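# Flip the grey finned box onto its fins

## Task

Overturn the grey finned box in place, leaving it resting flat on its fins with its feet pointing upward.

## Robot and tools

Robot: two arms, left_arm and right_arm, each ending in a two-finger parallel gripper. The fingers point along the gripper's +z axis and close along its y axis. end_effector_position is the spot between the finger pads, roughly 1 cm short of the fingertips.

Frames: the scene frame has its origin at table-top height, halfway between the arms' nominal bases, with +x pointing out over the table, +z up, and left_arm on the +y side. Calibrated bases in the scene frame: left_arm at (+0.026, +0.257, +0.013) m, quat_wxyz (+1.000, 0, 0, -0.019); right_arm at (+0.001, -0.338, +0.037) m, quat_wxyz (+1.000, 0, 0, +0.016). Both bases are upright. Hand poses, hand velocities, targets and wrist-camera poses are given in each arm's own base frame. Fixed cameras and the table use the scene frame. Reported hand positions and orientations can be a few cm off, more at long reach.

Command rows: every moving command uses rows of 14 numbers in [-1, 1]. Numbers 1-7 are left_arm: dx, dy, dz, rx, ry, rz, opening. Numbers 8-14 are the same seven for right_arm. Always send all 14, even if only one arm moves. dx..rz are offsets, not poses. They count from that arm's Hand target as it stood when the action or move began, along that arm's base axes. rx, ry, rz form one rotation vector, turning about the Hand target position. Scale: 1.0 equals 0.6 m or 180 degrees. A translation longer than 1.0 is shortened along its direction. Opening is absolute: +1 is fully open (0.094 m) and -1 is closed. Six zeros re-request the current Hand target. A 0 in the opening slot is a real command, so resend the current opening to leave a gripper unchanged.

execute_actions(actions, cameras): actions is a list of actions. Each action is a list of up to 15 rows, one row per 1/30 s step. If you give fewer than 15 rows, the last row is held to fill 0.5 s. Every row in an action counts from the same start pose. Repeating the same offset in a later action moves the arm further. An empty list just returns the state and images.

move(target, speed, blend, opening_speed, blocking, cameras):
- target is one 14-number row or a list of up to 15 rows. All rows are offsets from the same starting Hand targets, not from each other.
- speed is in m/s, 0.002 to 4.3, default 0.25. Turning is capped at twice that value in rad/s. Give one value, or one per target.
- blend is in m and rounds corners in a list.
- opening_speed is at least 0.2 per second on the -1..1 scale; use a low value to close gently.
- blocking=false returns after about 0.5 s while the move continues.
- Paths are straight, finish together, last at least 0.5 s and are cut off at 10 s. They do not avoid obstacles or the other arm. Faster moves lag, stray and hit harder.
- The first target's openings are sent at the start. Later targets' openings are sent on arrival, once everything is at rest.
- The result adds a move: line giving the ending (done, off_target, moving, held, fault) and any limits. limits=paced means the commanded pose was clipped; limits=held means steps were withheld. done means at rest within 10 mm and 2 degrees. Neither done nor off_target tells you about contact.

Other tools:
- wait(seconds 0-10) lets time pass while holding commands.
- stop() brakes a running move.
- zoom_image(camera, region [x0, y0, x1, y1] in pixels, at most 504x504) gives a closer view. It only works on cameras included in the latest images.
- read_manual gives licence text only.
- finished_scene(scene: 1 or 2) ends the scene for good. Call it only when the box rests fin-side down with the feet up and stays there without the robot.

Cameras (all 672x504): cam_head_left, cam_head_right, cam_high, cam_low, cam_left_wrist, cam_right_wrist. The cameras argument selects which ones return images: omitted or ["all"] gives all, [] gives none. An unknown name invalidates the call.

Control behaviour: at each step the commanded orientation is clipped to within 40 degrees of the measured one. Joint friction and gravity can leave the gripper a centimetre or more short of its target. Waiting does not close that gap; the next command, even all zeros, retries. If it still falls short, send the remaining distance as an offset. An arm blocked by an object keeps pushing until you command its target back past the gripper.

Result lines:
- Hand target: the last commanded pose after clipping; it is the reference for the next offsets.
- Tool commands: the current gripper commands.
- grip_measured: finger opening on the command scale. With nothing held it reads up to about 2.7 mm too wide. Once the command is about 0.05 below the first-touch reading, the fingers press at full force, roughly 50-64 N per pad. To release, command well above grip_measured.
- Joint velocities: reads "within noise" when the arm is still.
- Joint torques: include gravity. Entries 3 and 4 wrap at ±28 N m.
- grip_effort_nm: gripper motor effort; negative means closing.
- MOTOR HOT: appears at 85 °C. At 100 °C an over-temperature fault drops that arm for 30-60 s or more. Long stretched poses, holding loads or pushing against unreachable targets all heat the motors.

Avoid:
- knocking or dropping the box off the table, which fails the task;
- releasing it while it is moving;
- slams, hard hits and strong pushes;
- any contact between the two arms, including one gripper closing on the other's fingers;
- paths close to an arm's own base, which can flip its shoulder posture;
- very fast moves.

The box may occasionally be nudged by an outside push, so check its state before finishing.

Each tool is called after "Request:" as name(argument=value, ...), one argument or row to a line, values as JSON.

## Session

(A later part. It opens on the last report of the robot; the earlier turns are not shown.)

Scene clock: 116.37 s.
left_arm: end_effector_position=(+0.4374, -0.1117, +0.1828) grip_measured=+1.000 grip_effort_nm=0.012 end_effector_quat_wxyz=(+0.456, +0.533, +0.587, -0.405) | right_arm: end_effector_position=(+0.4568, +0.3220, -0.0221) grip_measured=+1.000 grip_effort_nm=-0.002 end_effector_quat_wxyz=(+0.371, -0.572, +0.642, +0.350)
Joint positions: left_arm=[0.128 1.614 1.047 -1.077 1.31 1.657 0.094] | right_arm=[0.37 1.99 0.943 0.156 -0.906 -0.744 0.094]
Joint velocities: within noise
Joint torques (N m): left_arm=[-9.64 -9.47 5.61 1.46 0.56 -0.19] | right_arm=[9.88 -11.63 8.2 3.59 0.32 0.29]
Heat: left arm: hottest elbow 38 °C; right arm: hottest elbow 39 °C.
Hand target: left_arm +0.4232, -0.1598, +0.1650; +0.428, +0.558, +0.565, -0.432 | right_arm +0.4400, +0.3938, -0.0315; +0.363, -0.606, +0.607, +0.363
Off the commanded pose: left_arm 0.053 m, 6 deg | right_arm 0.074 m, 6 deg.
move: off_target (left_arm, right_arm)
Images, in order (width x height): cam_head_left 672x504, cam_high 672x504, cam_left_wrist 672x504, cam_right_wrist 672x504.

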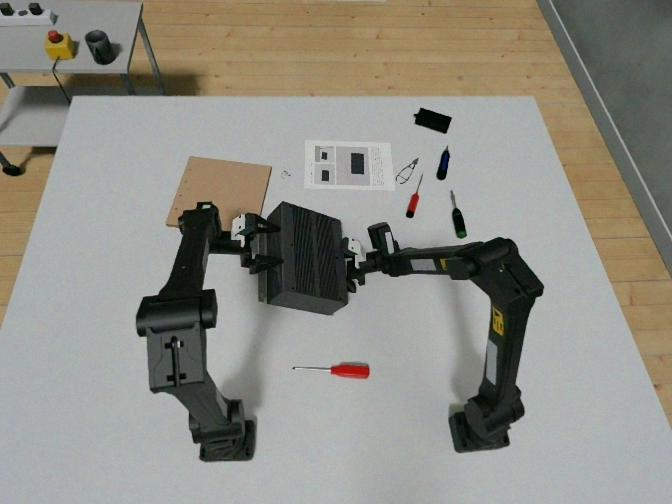

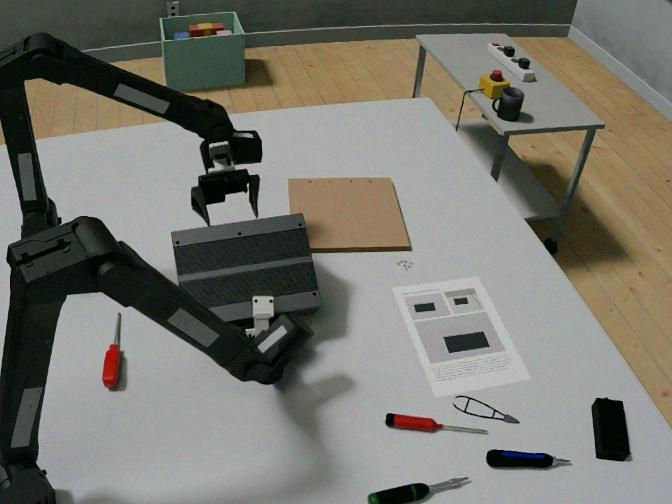

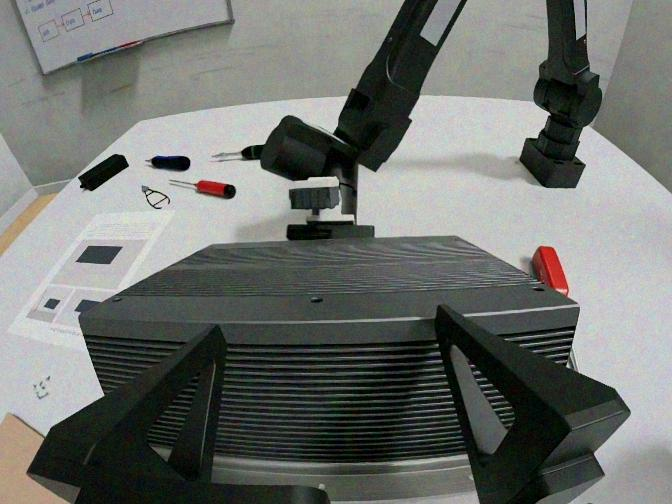

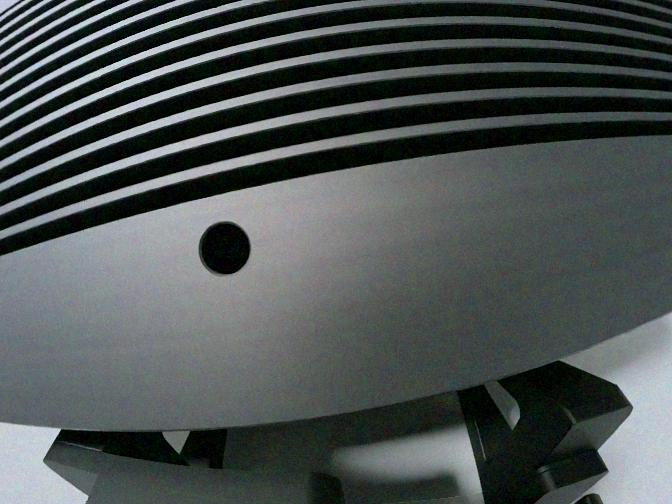

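Request:
move(
  target=[0,-0.1,0.045,0,0,0,1,0,-0.05,0,0,0,0,1],
  speed=0.04,
  cameras=["cam_head_left","cam_left_wrist","cam_right_wrist","cam_high"],
)

Request:
zoom_image(
  camera="cam_high",
  region=[120, 160, 360, 380],
)

Scene clock: 123.60 s.
left_arm: end_effector_position=(+0.4253, -0.2162, +0.1870) grip_measured=+1.000 grip_effort_nm=0.012 end_effector_quat_wxyz=(+0.426, +0.554, +0.568, -0.434) | right_arm: end_effector_position=(+0.4350, +0.3640, -0.0224) grip_measured=+1.000 grip_effort_nm=-0.007 end_effector_quat_wxyz=(-0.368, +0.604, -0.607, -0.363)
Joint positions: left_arm=[-0.117 1.545 0.959 -0.57 1.283 1.118 0.094] | right_arm=[0.455 2.008 0.961 0.179 -0.913 -0.754 0.094]
Joint velocities: within noise
Joint torques (N m): left_arm=[-1.55 -11.81 7.64 1.63 0.58 -0.29] | right_arm=[-1.08 -12.4 6.39 1.01 -0.62 -0.21]
Heat: left arm: hottest elbow 38 °C; right arm: hottest elbow 39 °C.
Hand target: left_arm +0.4232, -0.2198, +0.1920; +0.428, +0.558, +0.565, -0.432 | right_arm +0.4400, +0.3637, -0.0315; -0.363, +0.606, -0.607, -0.363
Off the commanded pose: left_arm 0.007 m, 1 deg | right_arm 0.010 m, 1 deg.
move: done
Images, in order (width x height): cam_head_left 672x504, cam_high 672x504, cam_left_wrist 672x504, cam_right_wrist 672x504.

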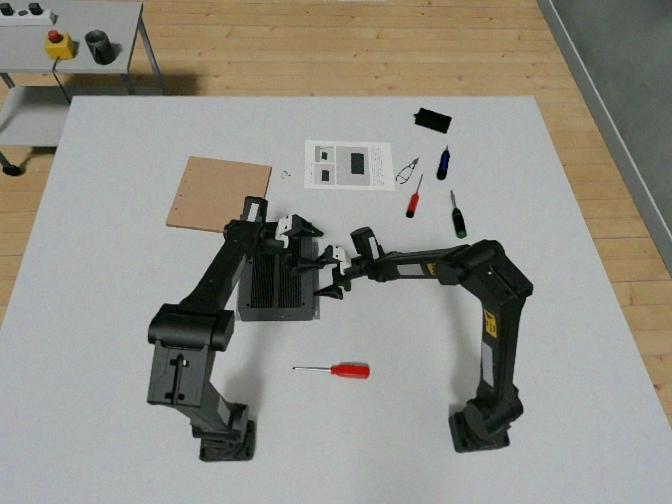

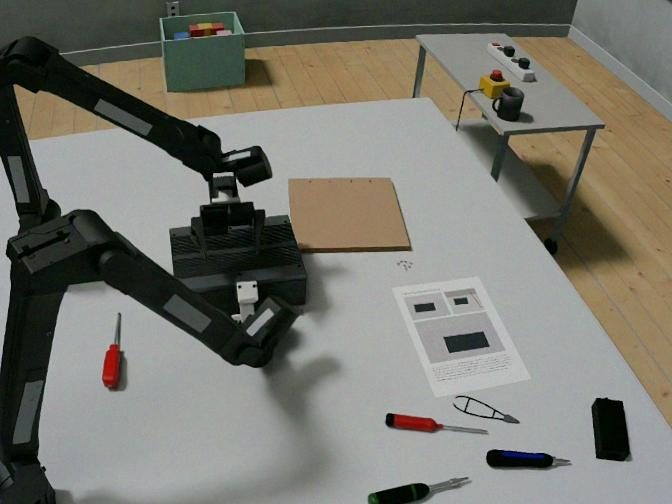

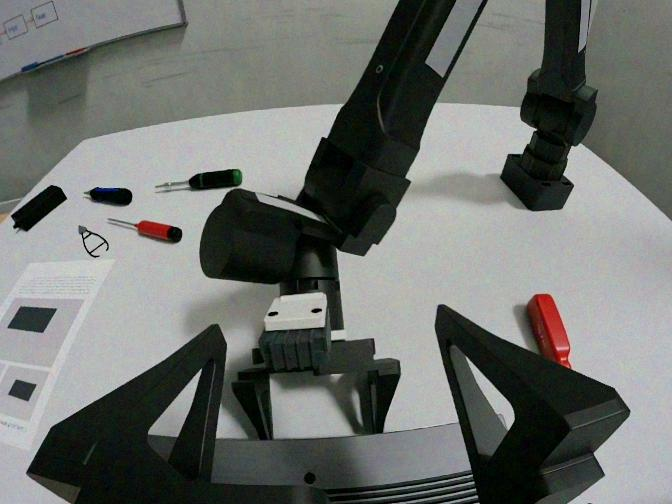

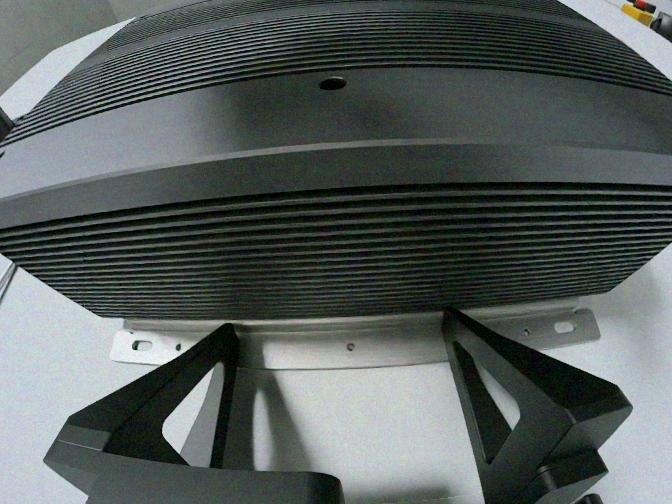

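Scaled by 2.100.

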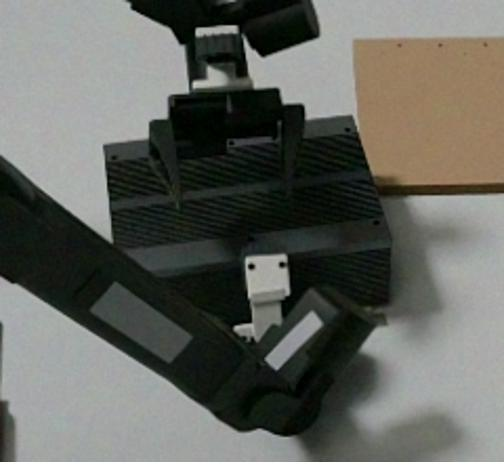

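Request:
move(
  target=[
    [0,0.1,0.06,0,0,0,1,0,-0.08,0,0,0,0,1],
    [0,0.48,0.04,0,0,0,1,0,-0.09,0,0,0,0,1],
    [0,0.48,-0.278,0,0,0,1,0,-0.08,-0.0,0,0,0,1],
    [0,0.183,-0.278,0,0,0,1,0,-0.03,0,0,0,0,1],
  ],
  speed=[0.15,0.25,0.2,0.07],
  cameras=["cam_head_left","cam_left_wrist","cam_right_wrist"],
)

Scene clock: 148.90 s.
left_arm: end_effector_position=(+0.4338, -0.0312, +0.0355) grip_measured=+1.000 grip_effort_nm=0.017 end_effector_quat_wxyz=(+0.452, +0.540, +0.603, -0.375) | right_arm: end_effector_position=(+0.4472, +0.3155, -0.0251) grip_measured=+1.000 grip_effort_nm=-0.002 end_effector_quat_wxyz=(-0.372, +0.595, -0.616, -0.358)
Joint positions: left_arm=[0.309 1.957 1.051 -1.124 1.217 2.093 0.094] | right_arm=[0.356 1.995 0.939 0.11 -0.955 -0.848 0.094]
Joint velocities: within noise
Joint torques (N m): left_arm=[-13.98 -10.81 3.32 -0.28 2.47 -0.21] | right_arm=[4.13 -12.57 6.15 2.26 0.27 0.25]
Heat: left arm: hottest elbow 39 °C; right arm: hottest elbow 38 °C.
Hand target: left_arm +0.4233, -0.1101, +0.0253; +0.428, +0.558, +0.565, -0.432 | right_arm +0.4401, +0.3458, -0.0315; -0.363, +0.606, -0.607, -0.363
Off the commanded pose: left_arm 0.080 m, 9 deg | right_arm 0.032 m, 2 deg.
joint sent to its limit (left arm) — joint 6 (wrist roll), upper limit. The joint targets are off in position, not in orientation.
move: off_target (left_arm, right_arm)
Images, in order (width x height): cam_head_left 672x504, cam_left_wrist 672x504, cam_right_wrist 672x504.

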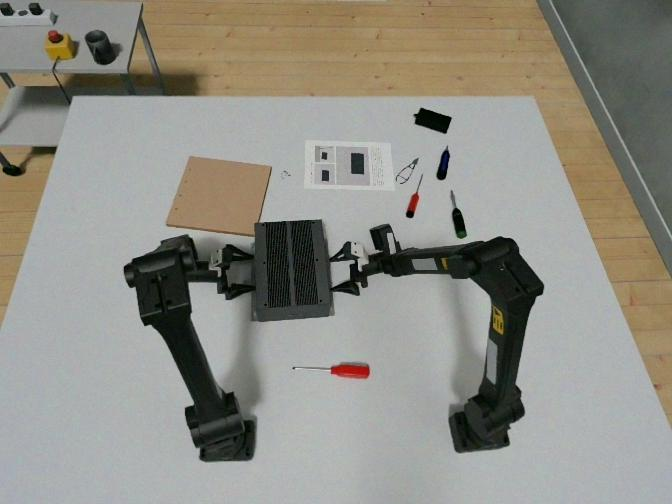

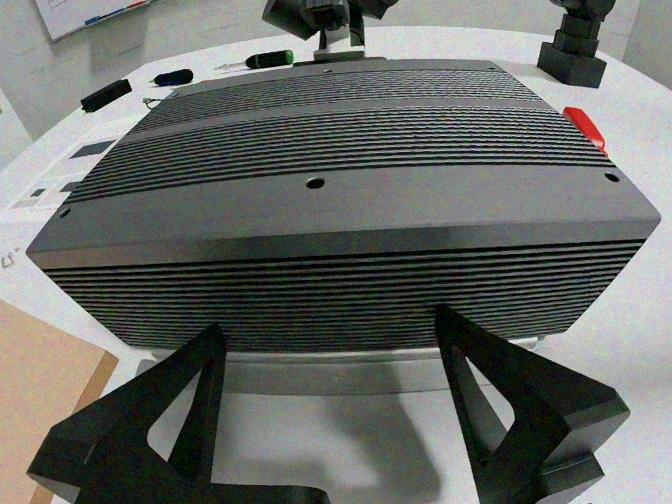

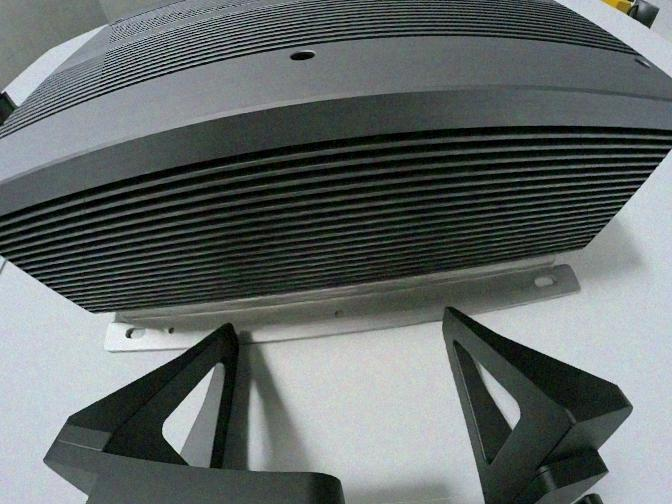

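Request:
move(
  target=[
    [0,-0.01,0.0,0,0,0,1,0,0.09,0,0,0,0,1],
    [0,-0.045,0.09,0,0,0,1,0,0.1,0,0,0,0,1],
    [0,-0.08,0.14,0,0,0,1,0,0.09,0,0,0,0,1],
  ],
  speed=[0.05,0.04,0.04],
  cameras=["cam_head_left","cam_left_wrist","cam_right_wrist"],
)

Scene clock: 161.23 s.
left_arm: end_effector_position=(+0.4428, -0.0621, +0.1177) grip_measured=+1.000 grip_effort_nm=0.017 end_effector_quat_wxyz=(+0.466, +0.534, +0.603, -0.366) | right_arm: end_effector_position=(+0.4550, +0.3224, -0.0224) grip_measured=+1.000 grip_effort_nm=0.002 end_effector_quat_wxyz=(+0.371, -0.578, +0.637, +0.349)
Joint positions: left_arm=[0.237 1.734 1.016 -1.029 1.263 1.815 0.094] | right_arm=[0.372 1.99 0.944 0.147 -0.91 -0.765 0.094]
Joint velocities: within noise
Joint torques (N m): left_arm=[-16.62 -11.11 4.04 0.68 2.05 -0.59] | right_arm=[10.81 -10.52 8.54 3.7 0.71 0.56]
Heat: left arm: hottest elbow 38 °C; right arm: hottest elbow 38 °C.
Hand target: left_arm +0.4233, -0.1580, +0.1092; +0.428, +0.558, +0.565, -0.432 | right_arm +0.4400, +0.3998, -0.0315; +0.363, -0.606, +0.607, +0.363
Off the commanded pose: left_arm 0.098 m, 10 deg | right_arm 0.079 m, 5 deg.
move: off_target (left_arm, right_arm)
Images, in order (width x height): cam_head_left 672x504, cam_left_wrist 672x504, cam_right_wrist 672x504.

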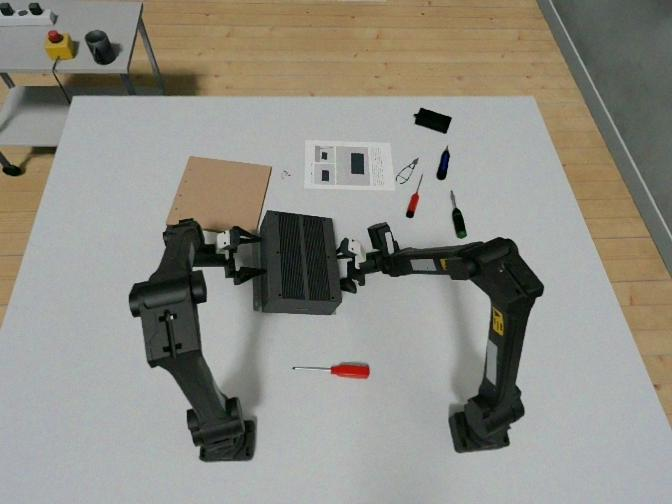

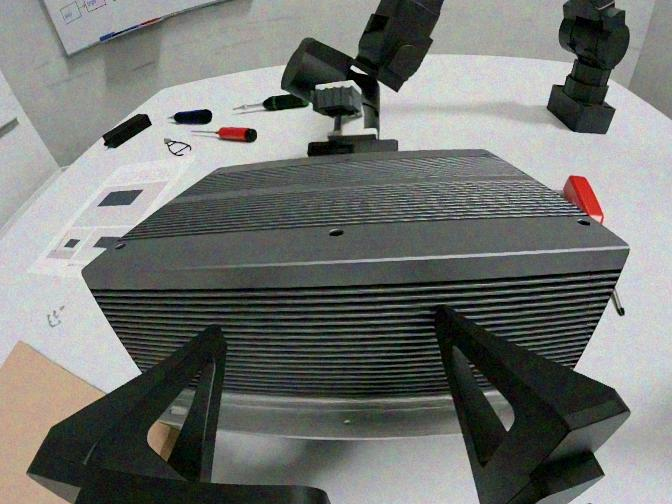

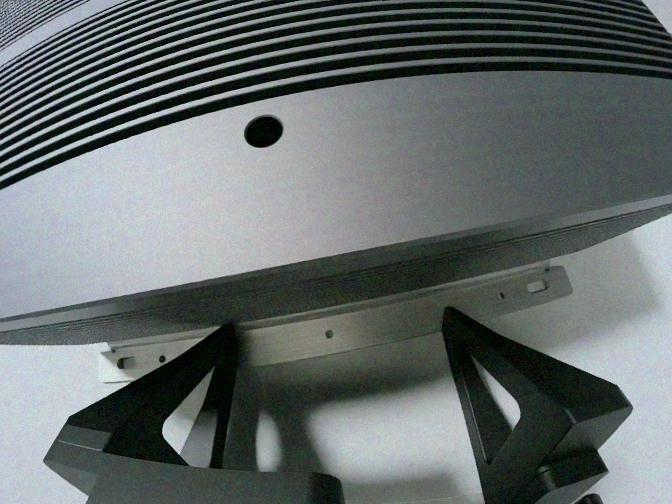

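Request:
move(
  target=[
    [0,-0.012,0.05,0,0,0,1,0,0.0,0,0,0,0,1],
    [0,-0.037,0.075,0,0,0,1,0,-0.02,0,0,0,0,1],
  ],
  speed=0.04,
  cameras=["cam_head_left","cam_left_wrist","cam_right_wrist","cam_high"],
)

Scene clock: 171.07 s.
left_arm: end_effector_position=(+0.4424, -0.1239, +0.1821) grip_measured=+1.000 grip_effort_nm=0.017 end_effector_quat_wxyz=(+0.466, +0.530, +0.585, -0.400) | right_arm: end_effector_position=(+0.4558, +0.3190, -0.0215) grip_measured=+1.000 grip_effort_nm=0.002 end_effector_quat_wxyz=(+0.374, -0.573, +0.639, +0.351)
Joint positions: left_arm=[0.099 1.589 1.006 -0.881 1.321 1.487 0.094] | right_arm=[0.364 1.988 0.937 0.161 -0.916 -0.754 0.094]
Joint velocities: within noise
Joint torques (N m): left_arm=[-10.87 -8.47 5.09 1.72 0.12 -0.14] | right_arm=[9.58 -10.75 8.17 2.91 0.47 0.26]
Heat: left arm: hottest elbow 38 °C; right arm: hottest elbow 39 °C.
Hand target: left_arm +0.4232, -0.1803, +0.1541; +0.428, +0.558, +0.565, -0.432 | right_arm +0.4400, +0.3878, -0.0316; +0.363, -0.606, +0.607, +0.363
Off the commanded pose: left_arm 0.066 m, 7 deg | right_arm 0.071 m, 6 deg.
move: off_target (left_arm, right_arm)
Images, in order (width x height): cam_head_left 672x504, cam_high 672x504, cam_left_wrist 672x504, cam_right_wrist 672x504.

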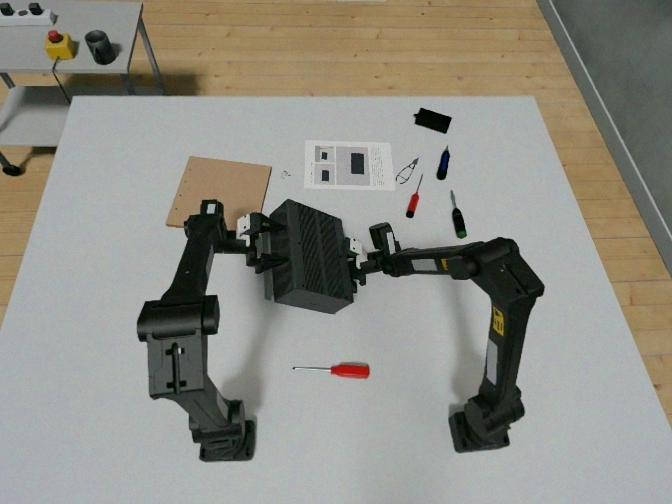

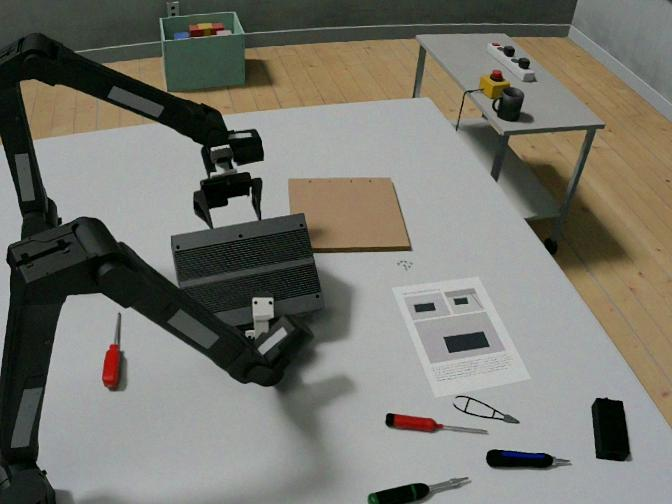

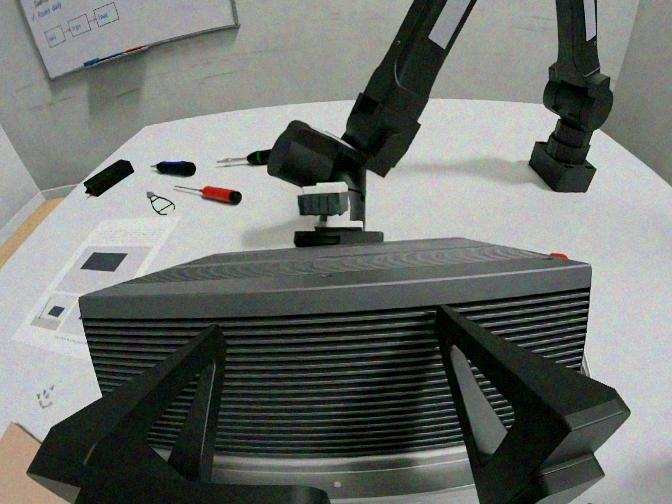

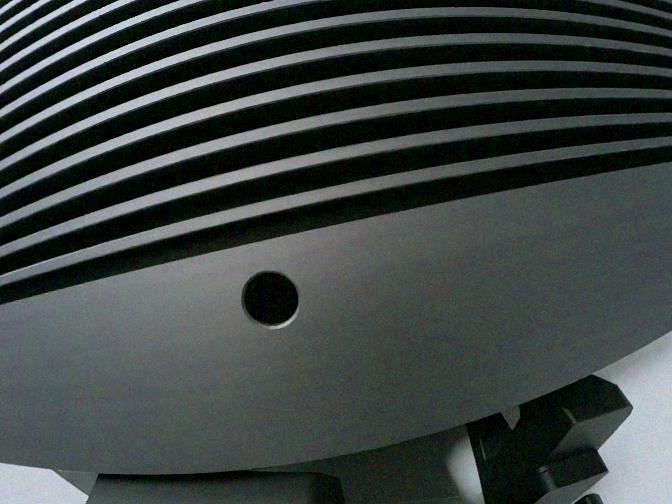

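Request:
move(
  target=[
    [0,-0.045,0.008,0,0,0,1,0,-0.01,0,0,0,0,1],
  ],
  speed=0.03,
  cameras=["cam_head_left","cam_left_wrist","cam_right_wrist","cam_high"],
)

Scene clock: 183.50 s.
left_arm: end_effector_position=(+0.4459, -0.1416, +0.1942) grip_measured=+1.000 grip_effort_nm=0.017 end_effector_quat_wxyz=(+0.474, +0.526, +0.584, -0.397) | right_arm: end_effector_position=(+0.4567, +0.3170, -0.0208) grip_measured=+1.000 grip_effort_nm=-0.002 end_effector_quat_wxyz=(-0.390, +0.594, -0.615, -0.343)
Joint positions: left_arm=[0.057 1.539 0.969 -0.672 1.318 1.268 0.094] | right_arm=[0.356 1.993 0.937 0.171 -0.934 -0.823 0.094]
Joint velocities: within noise
Joint torques (N m): left_arm=[-12.4 -7.36 5.07 1.84 -0.25 -0.09] | right_arm=[9.82 -11.93 7.86 1.99 1.01 0.81]
Heat: left arm: hottest elbow 37 °C; right arm: hottest elbow 40 °C.
Hand target: left_arm +0.4232, -0.2073, +0.1589; +0.428, +0.558, +0.565, -0.432 | right_arm +0.4400, +0.3817, -0.0316; -0.363, +0.606, -0.607, -0.363
Off the commanded pose: left_arm 0.078 m, 8 deg | right_arm 0.068 m, 4 deg.
move: off_target (left_arm, right_arm)
Images, in order (width x height): cam_head_left 672x504, cam_high 672x504, cam_left_wrist 672x504, cam_right_wrist 672x504.

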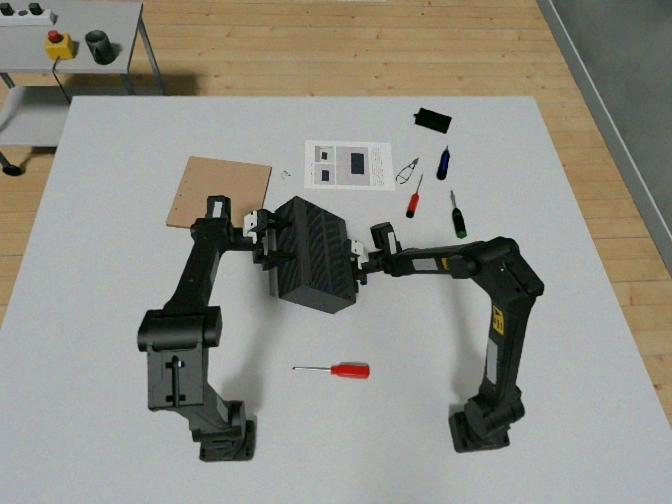

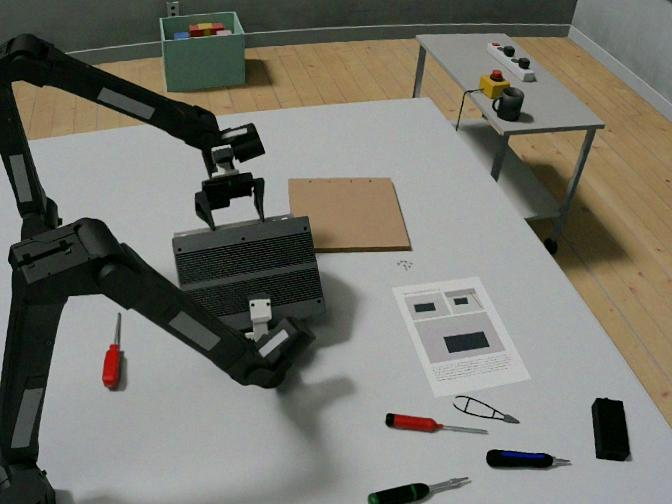

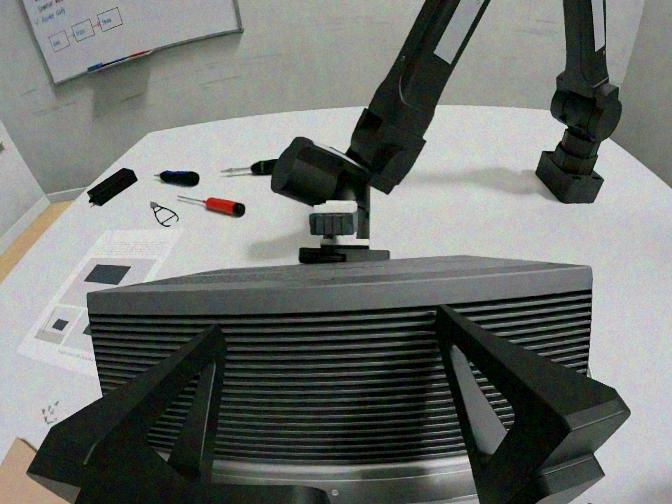

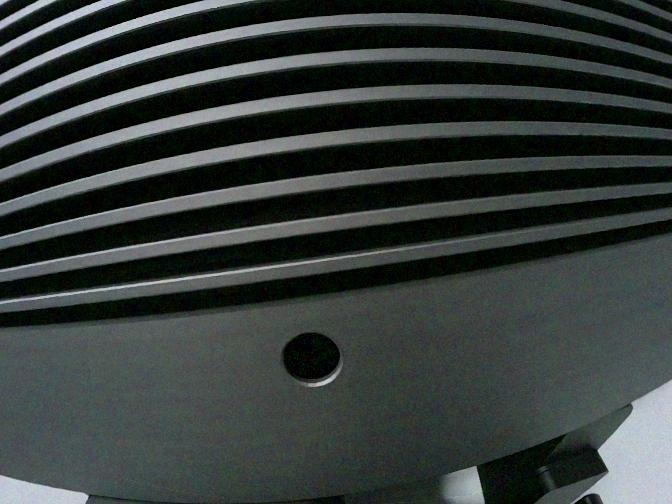

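Request:
move(
  target=[
    [0,-0.02,0.02,0,0,0,1,0,-0.05,0,0,0,0,1],
  ],
  speed=0.03,
  cameras=["cam_head_left","cam_left_wrist","cam_high"],
)

Scene clock: 188.07 s.
left_arm: end_effector_position=(+0.4469, -0.1596, +0.2037) grip_measured=+1.000 grip_effort_nm=0.017 end_effector_quat_wxyz=(+0.471, +0.530, +0.581, -0.399) | right_arm: end_effector_position=(+0.4564, +0.3124, -0.0227) grip_measured=+1.000 grip_effort_nm=0.002 end_effector_quat_wxyz=(-0.394, +0.602, -0.605, -0.341)
Joint positions: left_arm=[0.015 1.518 0.965 -0.585 1.307 1.162 0.094] | right_arm=[0.346 1.997 0.937 0.16 -0.948 -0.866 0.094]
Joint velocities: within noise
Joint torques (N m): left_arm=[-11.58 -7.77 5.31 1.72 -0.25 -0.12] | right_arm=[6.3 -12.81 6.6 0.87 0.26 0.61]
Heat: left arm: hottest elbow 37 °C; right arm: hottest elbow 40 °C.
Hand target: left_arm +0.4232, -0.2192, +0.1710; +0.428, +0.558, +0.565, -0.432 | right_arm +0.4400, +0.3517, -0.0316; -0.363, +0.606, -0.607, -0.363
Off the commanded pose: left_arm 0.072 m, 7 deg | right_arm 0.043 m, 4 deg.
move: off_target (left_arm, right_arm)
Images, in order (width x height): cam_head_left 672x504, cam_high 672x504, cam_left_wrist 672x504.

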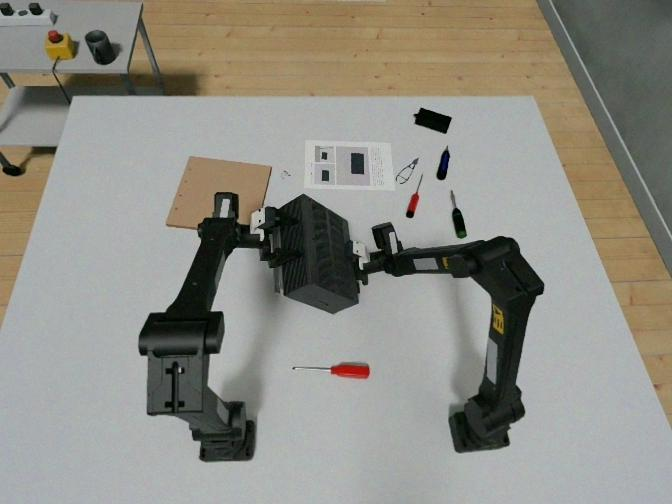

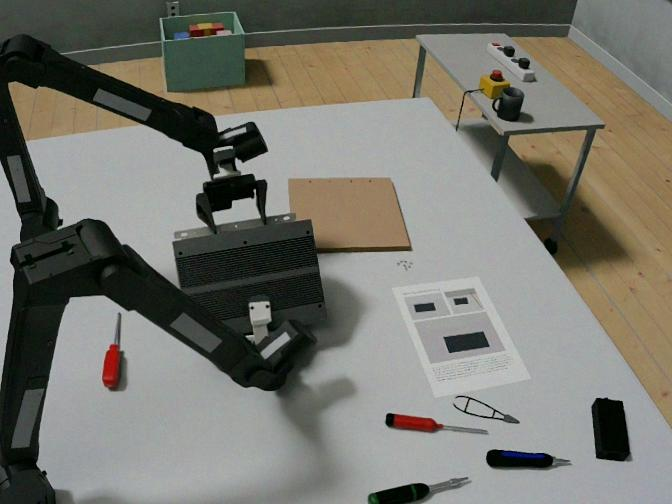

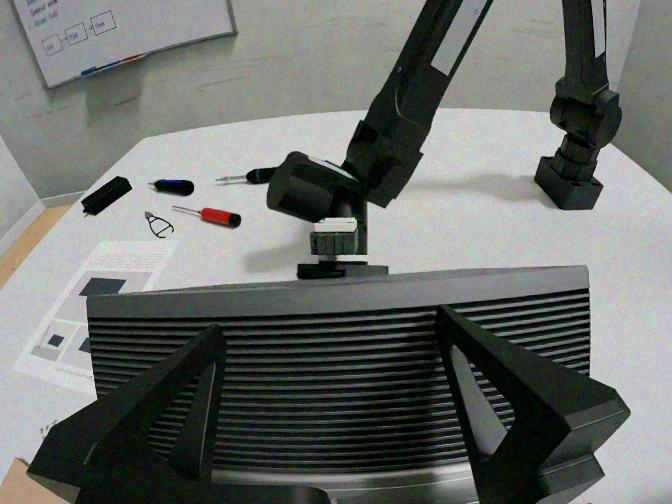

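Request:
move(
  target=[
    [0,0.06,0.035,0,0,0,1,0,-0.07,0,0,0,0,1],
  ],
  speed=0.03,
  cameras=["cam_head_left","cam_left_wrist","cam_high"],
)

Scene clock: 194.90 s.
left_arm: end_effector_position=(+0.4252, -0.1599, +0.2030) grip_measured=+1.000 grip_effort_nm=0.012 end_effector_quat_wxyz=(+0.451, +0.548, +0.572, -0.411) | right_arm: end_effector_position=(+0.4445, +0.3108, -0.0252) grip_measured=+1.000 grip_effort_nm=-0.002 end_effector_quat_wxyz=(-0.371, +0.603, -0.606, -0.363)
Joint positions: left_arm=[0.015 1.519 0.99 -0.848 1.308 1.395 0.094] | right_arm=[0.344 1.996 0.942 0.076 -0.982 -0.897 0.094]
Joint velocities: within noise
Joint torques (N m): left_arm=[-5.36 -7.36 9.14 0.12 0.63 -0.15] | right_arm=[-0.73 -14.15 4.22 0.66 -0.34 -0.23]
Heat: left arm: hottest elbow 37 °C; right arm: hottest elbow 39 °C.
Hand target: left_arm +0.4233, -0.1832, +0.1921; +0.428, +0.558, +0.565, -0.432 | right_arm +0.4400, +0.3098, -0.0315; -0.363, +0.606, -0.607, -0.363
Off the commanded pose: left_arm 0.026 m, 4 deg | right_arm 0.008 m, 1 deg.
move: off_target (left_arm)
Images, in order (width x height): cam_head_left 672x504, cam_high 672x504, cam_left_wrist 672x504.

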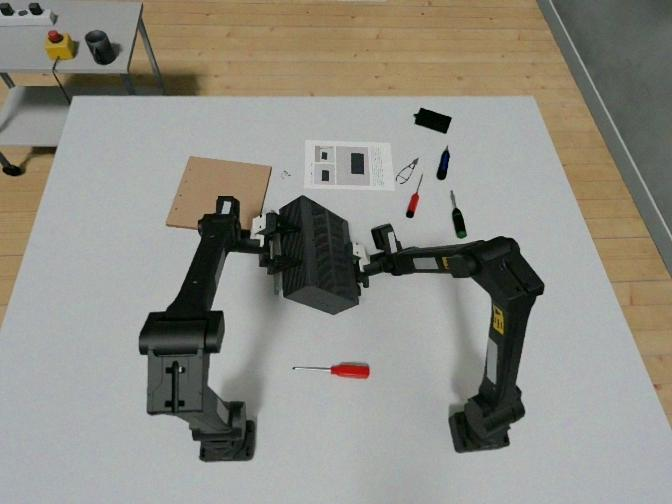

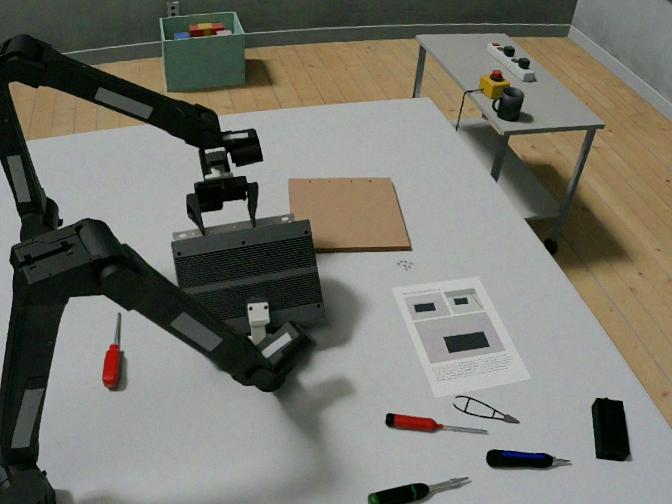

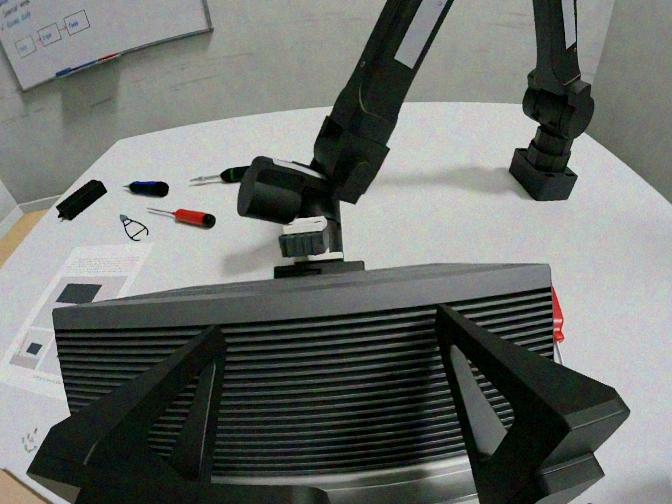

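Request:
move(
  target=[
    [0,0,0,0,0,0,1,0.0,-0.21,0.01,0,0,0,1],
    [0,0,0,0,0,0,1,0.0,-0.21,0.3,0.072,0,0,1],
    [0,0,0,0,0,0,1,-0.015,-0.015,0.3,0.072,0,0,1],
  ],
  speed=[0.05,0.15,0.08],
  cameras=["cam_high","cam_left_wrist","cam_right_wrist","cam_head_left"],
)

Scene clock: 208.20 s.
left_arm: end_effector_position=(+0.4249, -0.1601, +0.2027) grip_measured=+1.000 grip_effort_nm=0.017 end_effector_quat_wxyz=(+0.451, +0.549, +0.571, -0.411) | right_arm: end_effector_position=(+0.4323, +0.2954, +0.1435) grip_measured=+1.000 grip_effort_nm=-0.007 end_effector_quat_wxyz=(-0.425, +0.558, -0.568, -0.430)
Joint positions: left_arm=[0.015 1.52 0.99 -0.851 1.308 1.4 0.094] | right_arm=[0.293 1.649 0.894 -0.007 -1.172 -0.707 0.094]
Joint velocities: within noise
Joint torques (N m): left_arm=[-5.42 -7.3 9.25 0.18 0.6 -0.17] | right_arm=[0.03 -13.04 6.53 2.33 -0.38 0.07]
Heat: left arm: hottest elbow 38 °C; right arm: hottest elbow 38 °C.
Hand target: left_arm +0.4233, -0.1833, +0.1920; +0.428, +0.558, +0.565, -0.432 | right_arm +0.4310, +0.3006, +0.1485; -0.429, +0.561, -0.563, -0.429
Off the commanded pose: left_arm 0.026 m, 4 deg | right_arm 0.007 m, 1 deg.
move: off_target (left_arm)
Images, in order (width x height): cam_head_left 672x504, cam_high 672x504, cam_left_wrist 672x504, cam_right_wrist 672x504.

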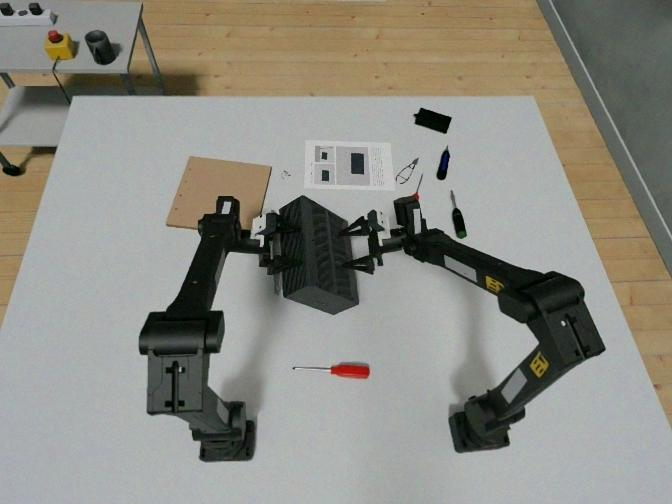

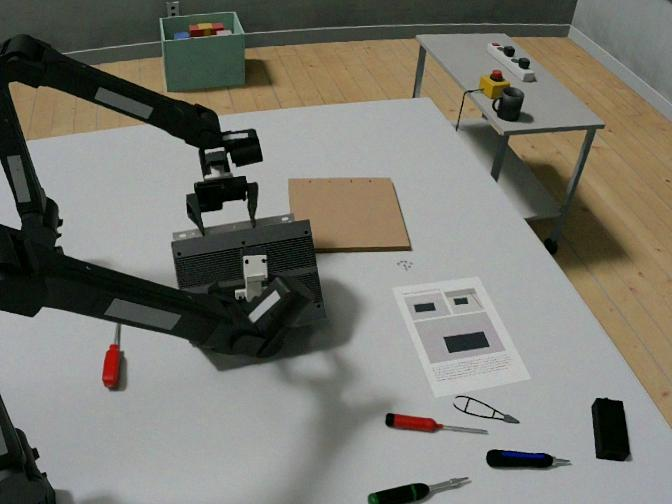

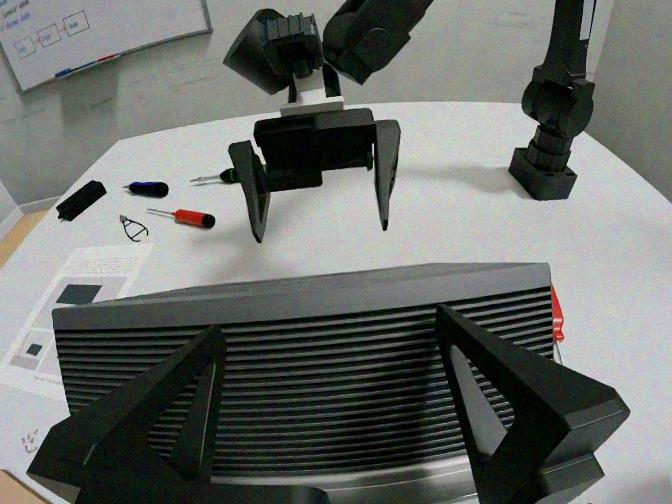

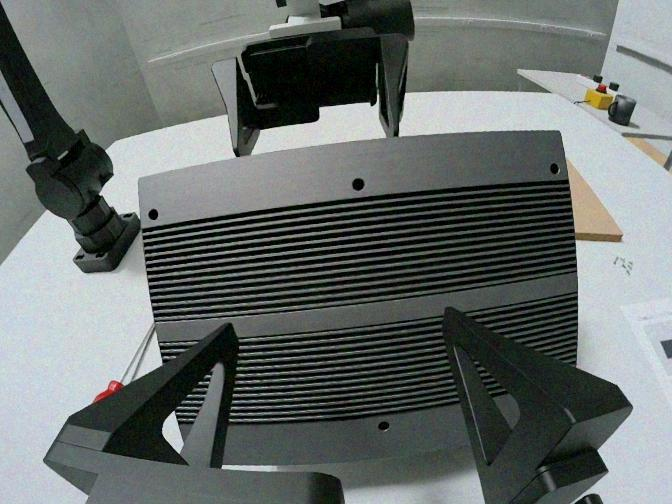

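Request:
move(
  target=[
    [0,-0.13,0.02,0,0,0,1,0,0,0,0,0,0,1],
    [0,-0.10,0.05,0,0,0,1,0,-0.12,-0.02,0,0,0,1],
    [0,-0.10,0.09,0,0,0,1,0,-0.14,-0.02,0,0,0,1],
    [0,-0.10,0.24,0,0,0,1,0,-0.14,-0.02,0,0,0,1],
  ],
  speed=[0.03,0.025,0.025,0.06],
)

Scene clock: 226.07 s.
left_arm: end_effector_position=(+0.4137, -0.2457, +0.3130) grip_measured=+1.000 grip_effort_nm=0.017 end_effector_quat_wxyz=(+0.413, +0.552, +0.572, -0.445) | right_arm: end_effector_position=(+0.4250, +0.2003, +0.1217) grip_measured=+1.000 grip_effort_nm=-0.007 end_effector_quat_wxyz=(-0.421, +0.542, -0.587, -0.431)
Joint positions: left_arm=[-0.188 1.377 1.129 -0.773 1.256 0.943 0.094] | right_arm=[0.084 1.65 0.885 -0.433 -1.271 -1.131 0.094]
Joint velocities: within noise
Joint torques (N m): left_arm=[-0.03 -10.29 12.86 0.91 0.53 -0.2] | right_arm=[1.85 -11.93 8.47 0.98 -1.11 -0.14]
Heat: left arm: hottest elbow 39 °C; right arm: hottest elbow 38 °C.
Hand target: left_arm +0.4231, -0.2434, +0.3361; +0.428, +0.558, +0.565, -0.432 | right_arm +0.4309, +0.2168, +0.1363; -0.429, +0.561, -0.563, -0.429
Off the commanded pose: left_arm 0.025 m, 3 deg | right_arm 0.023 m, 4 deg.
move: off_target (left_arm, right_arm)

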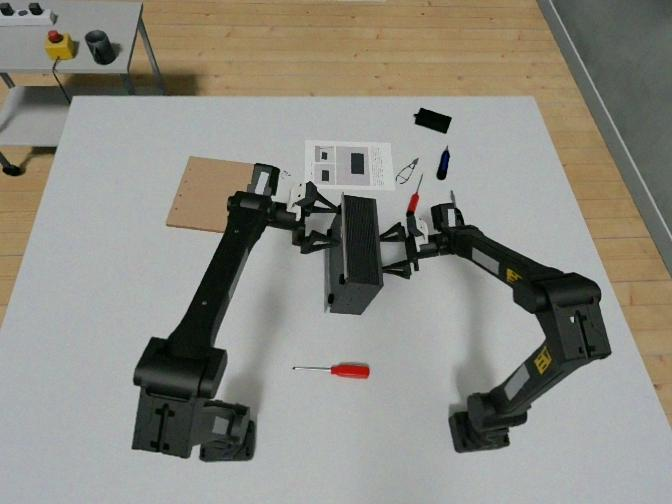

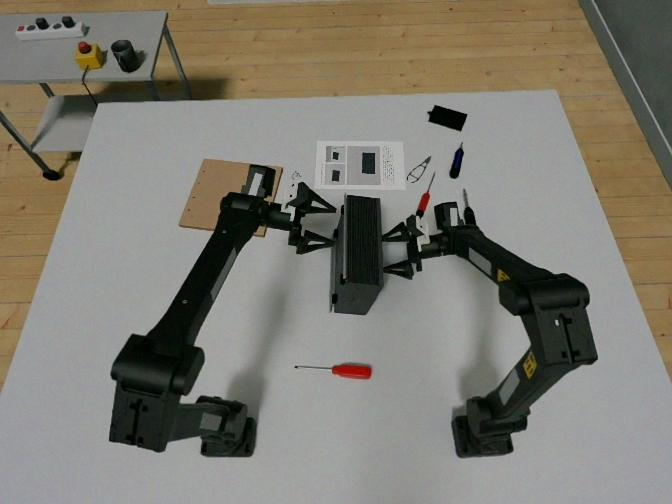

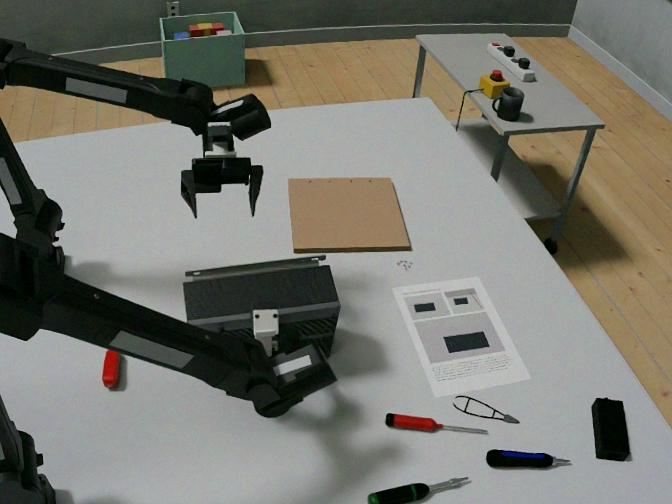

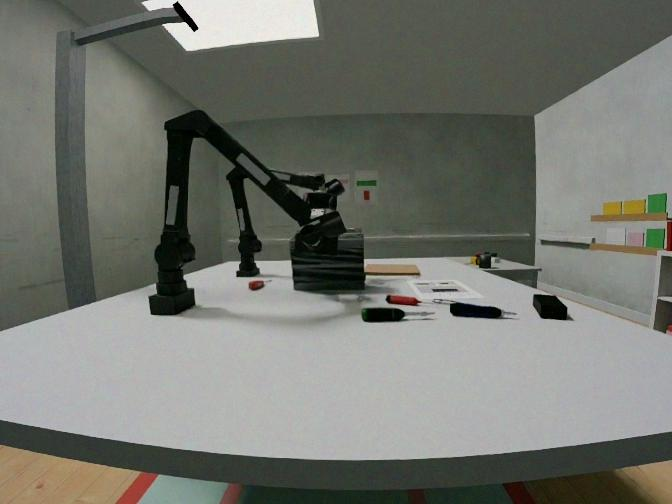

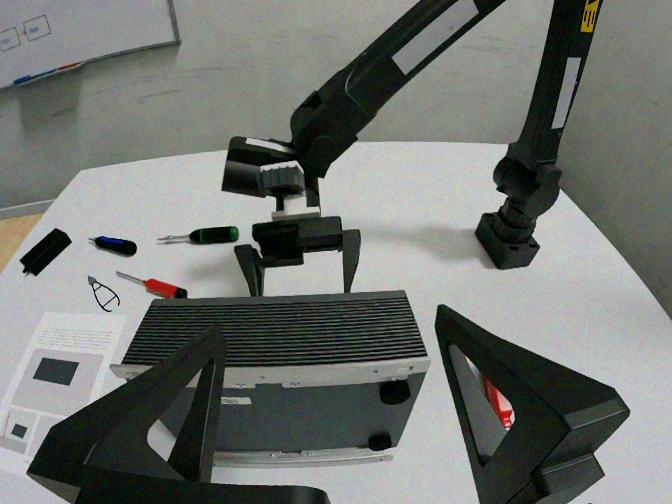

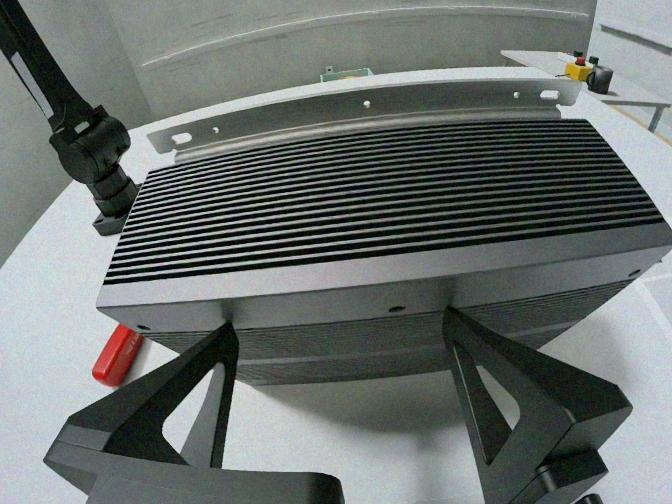

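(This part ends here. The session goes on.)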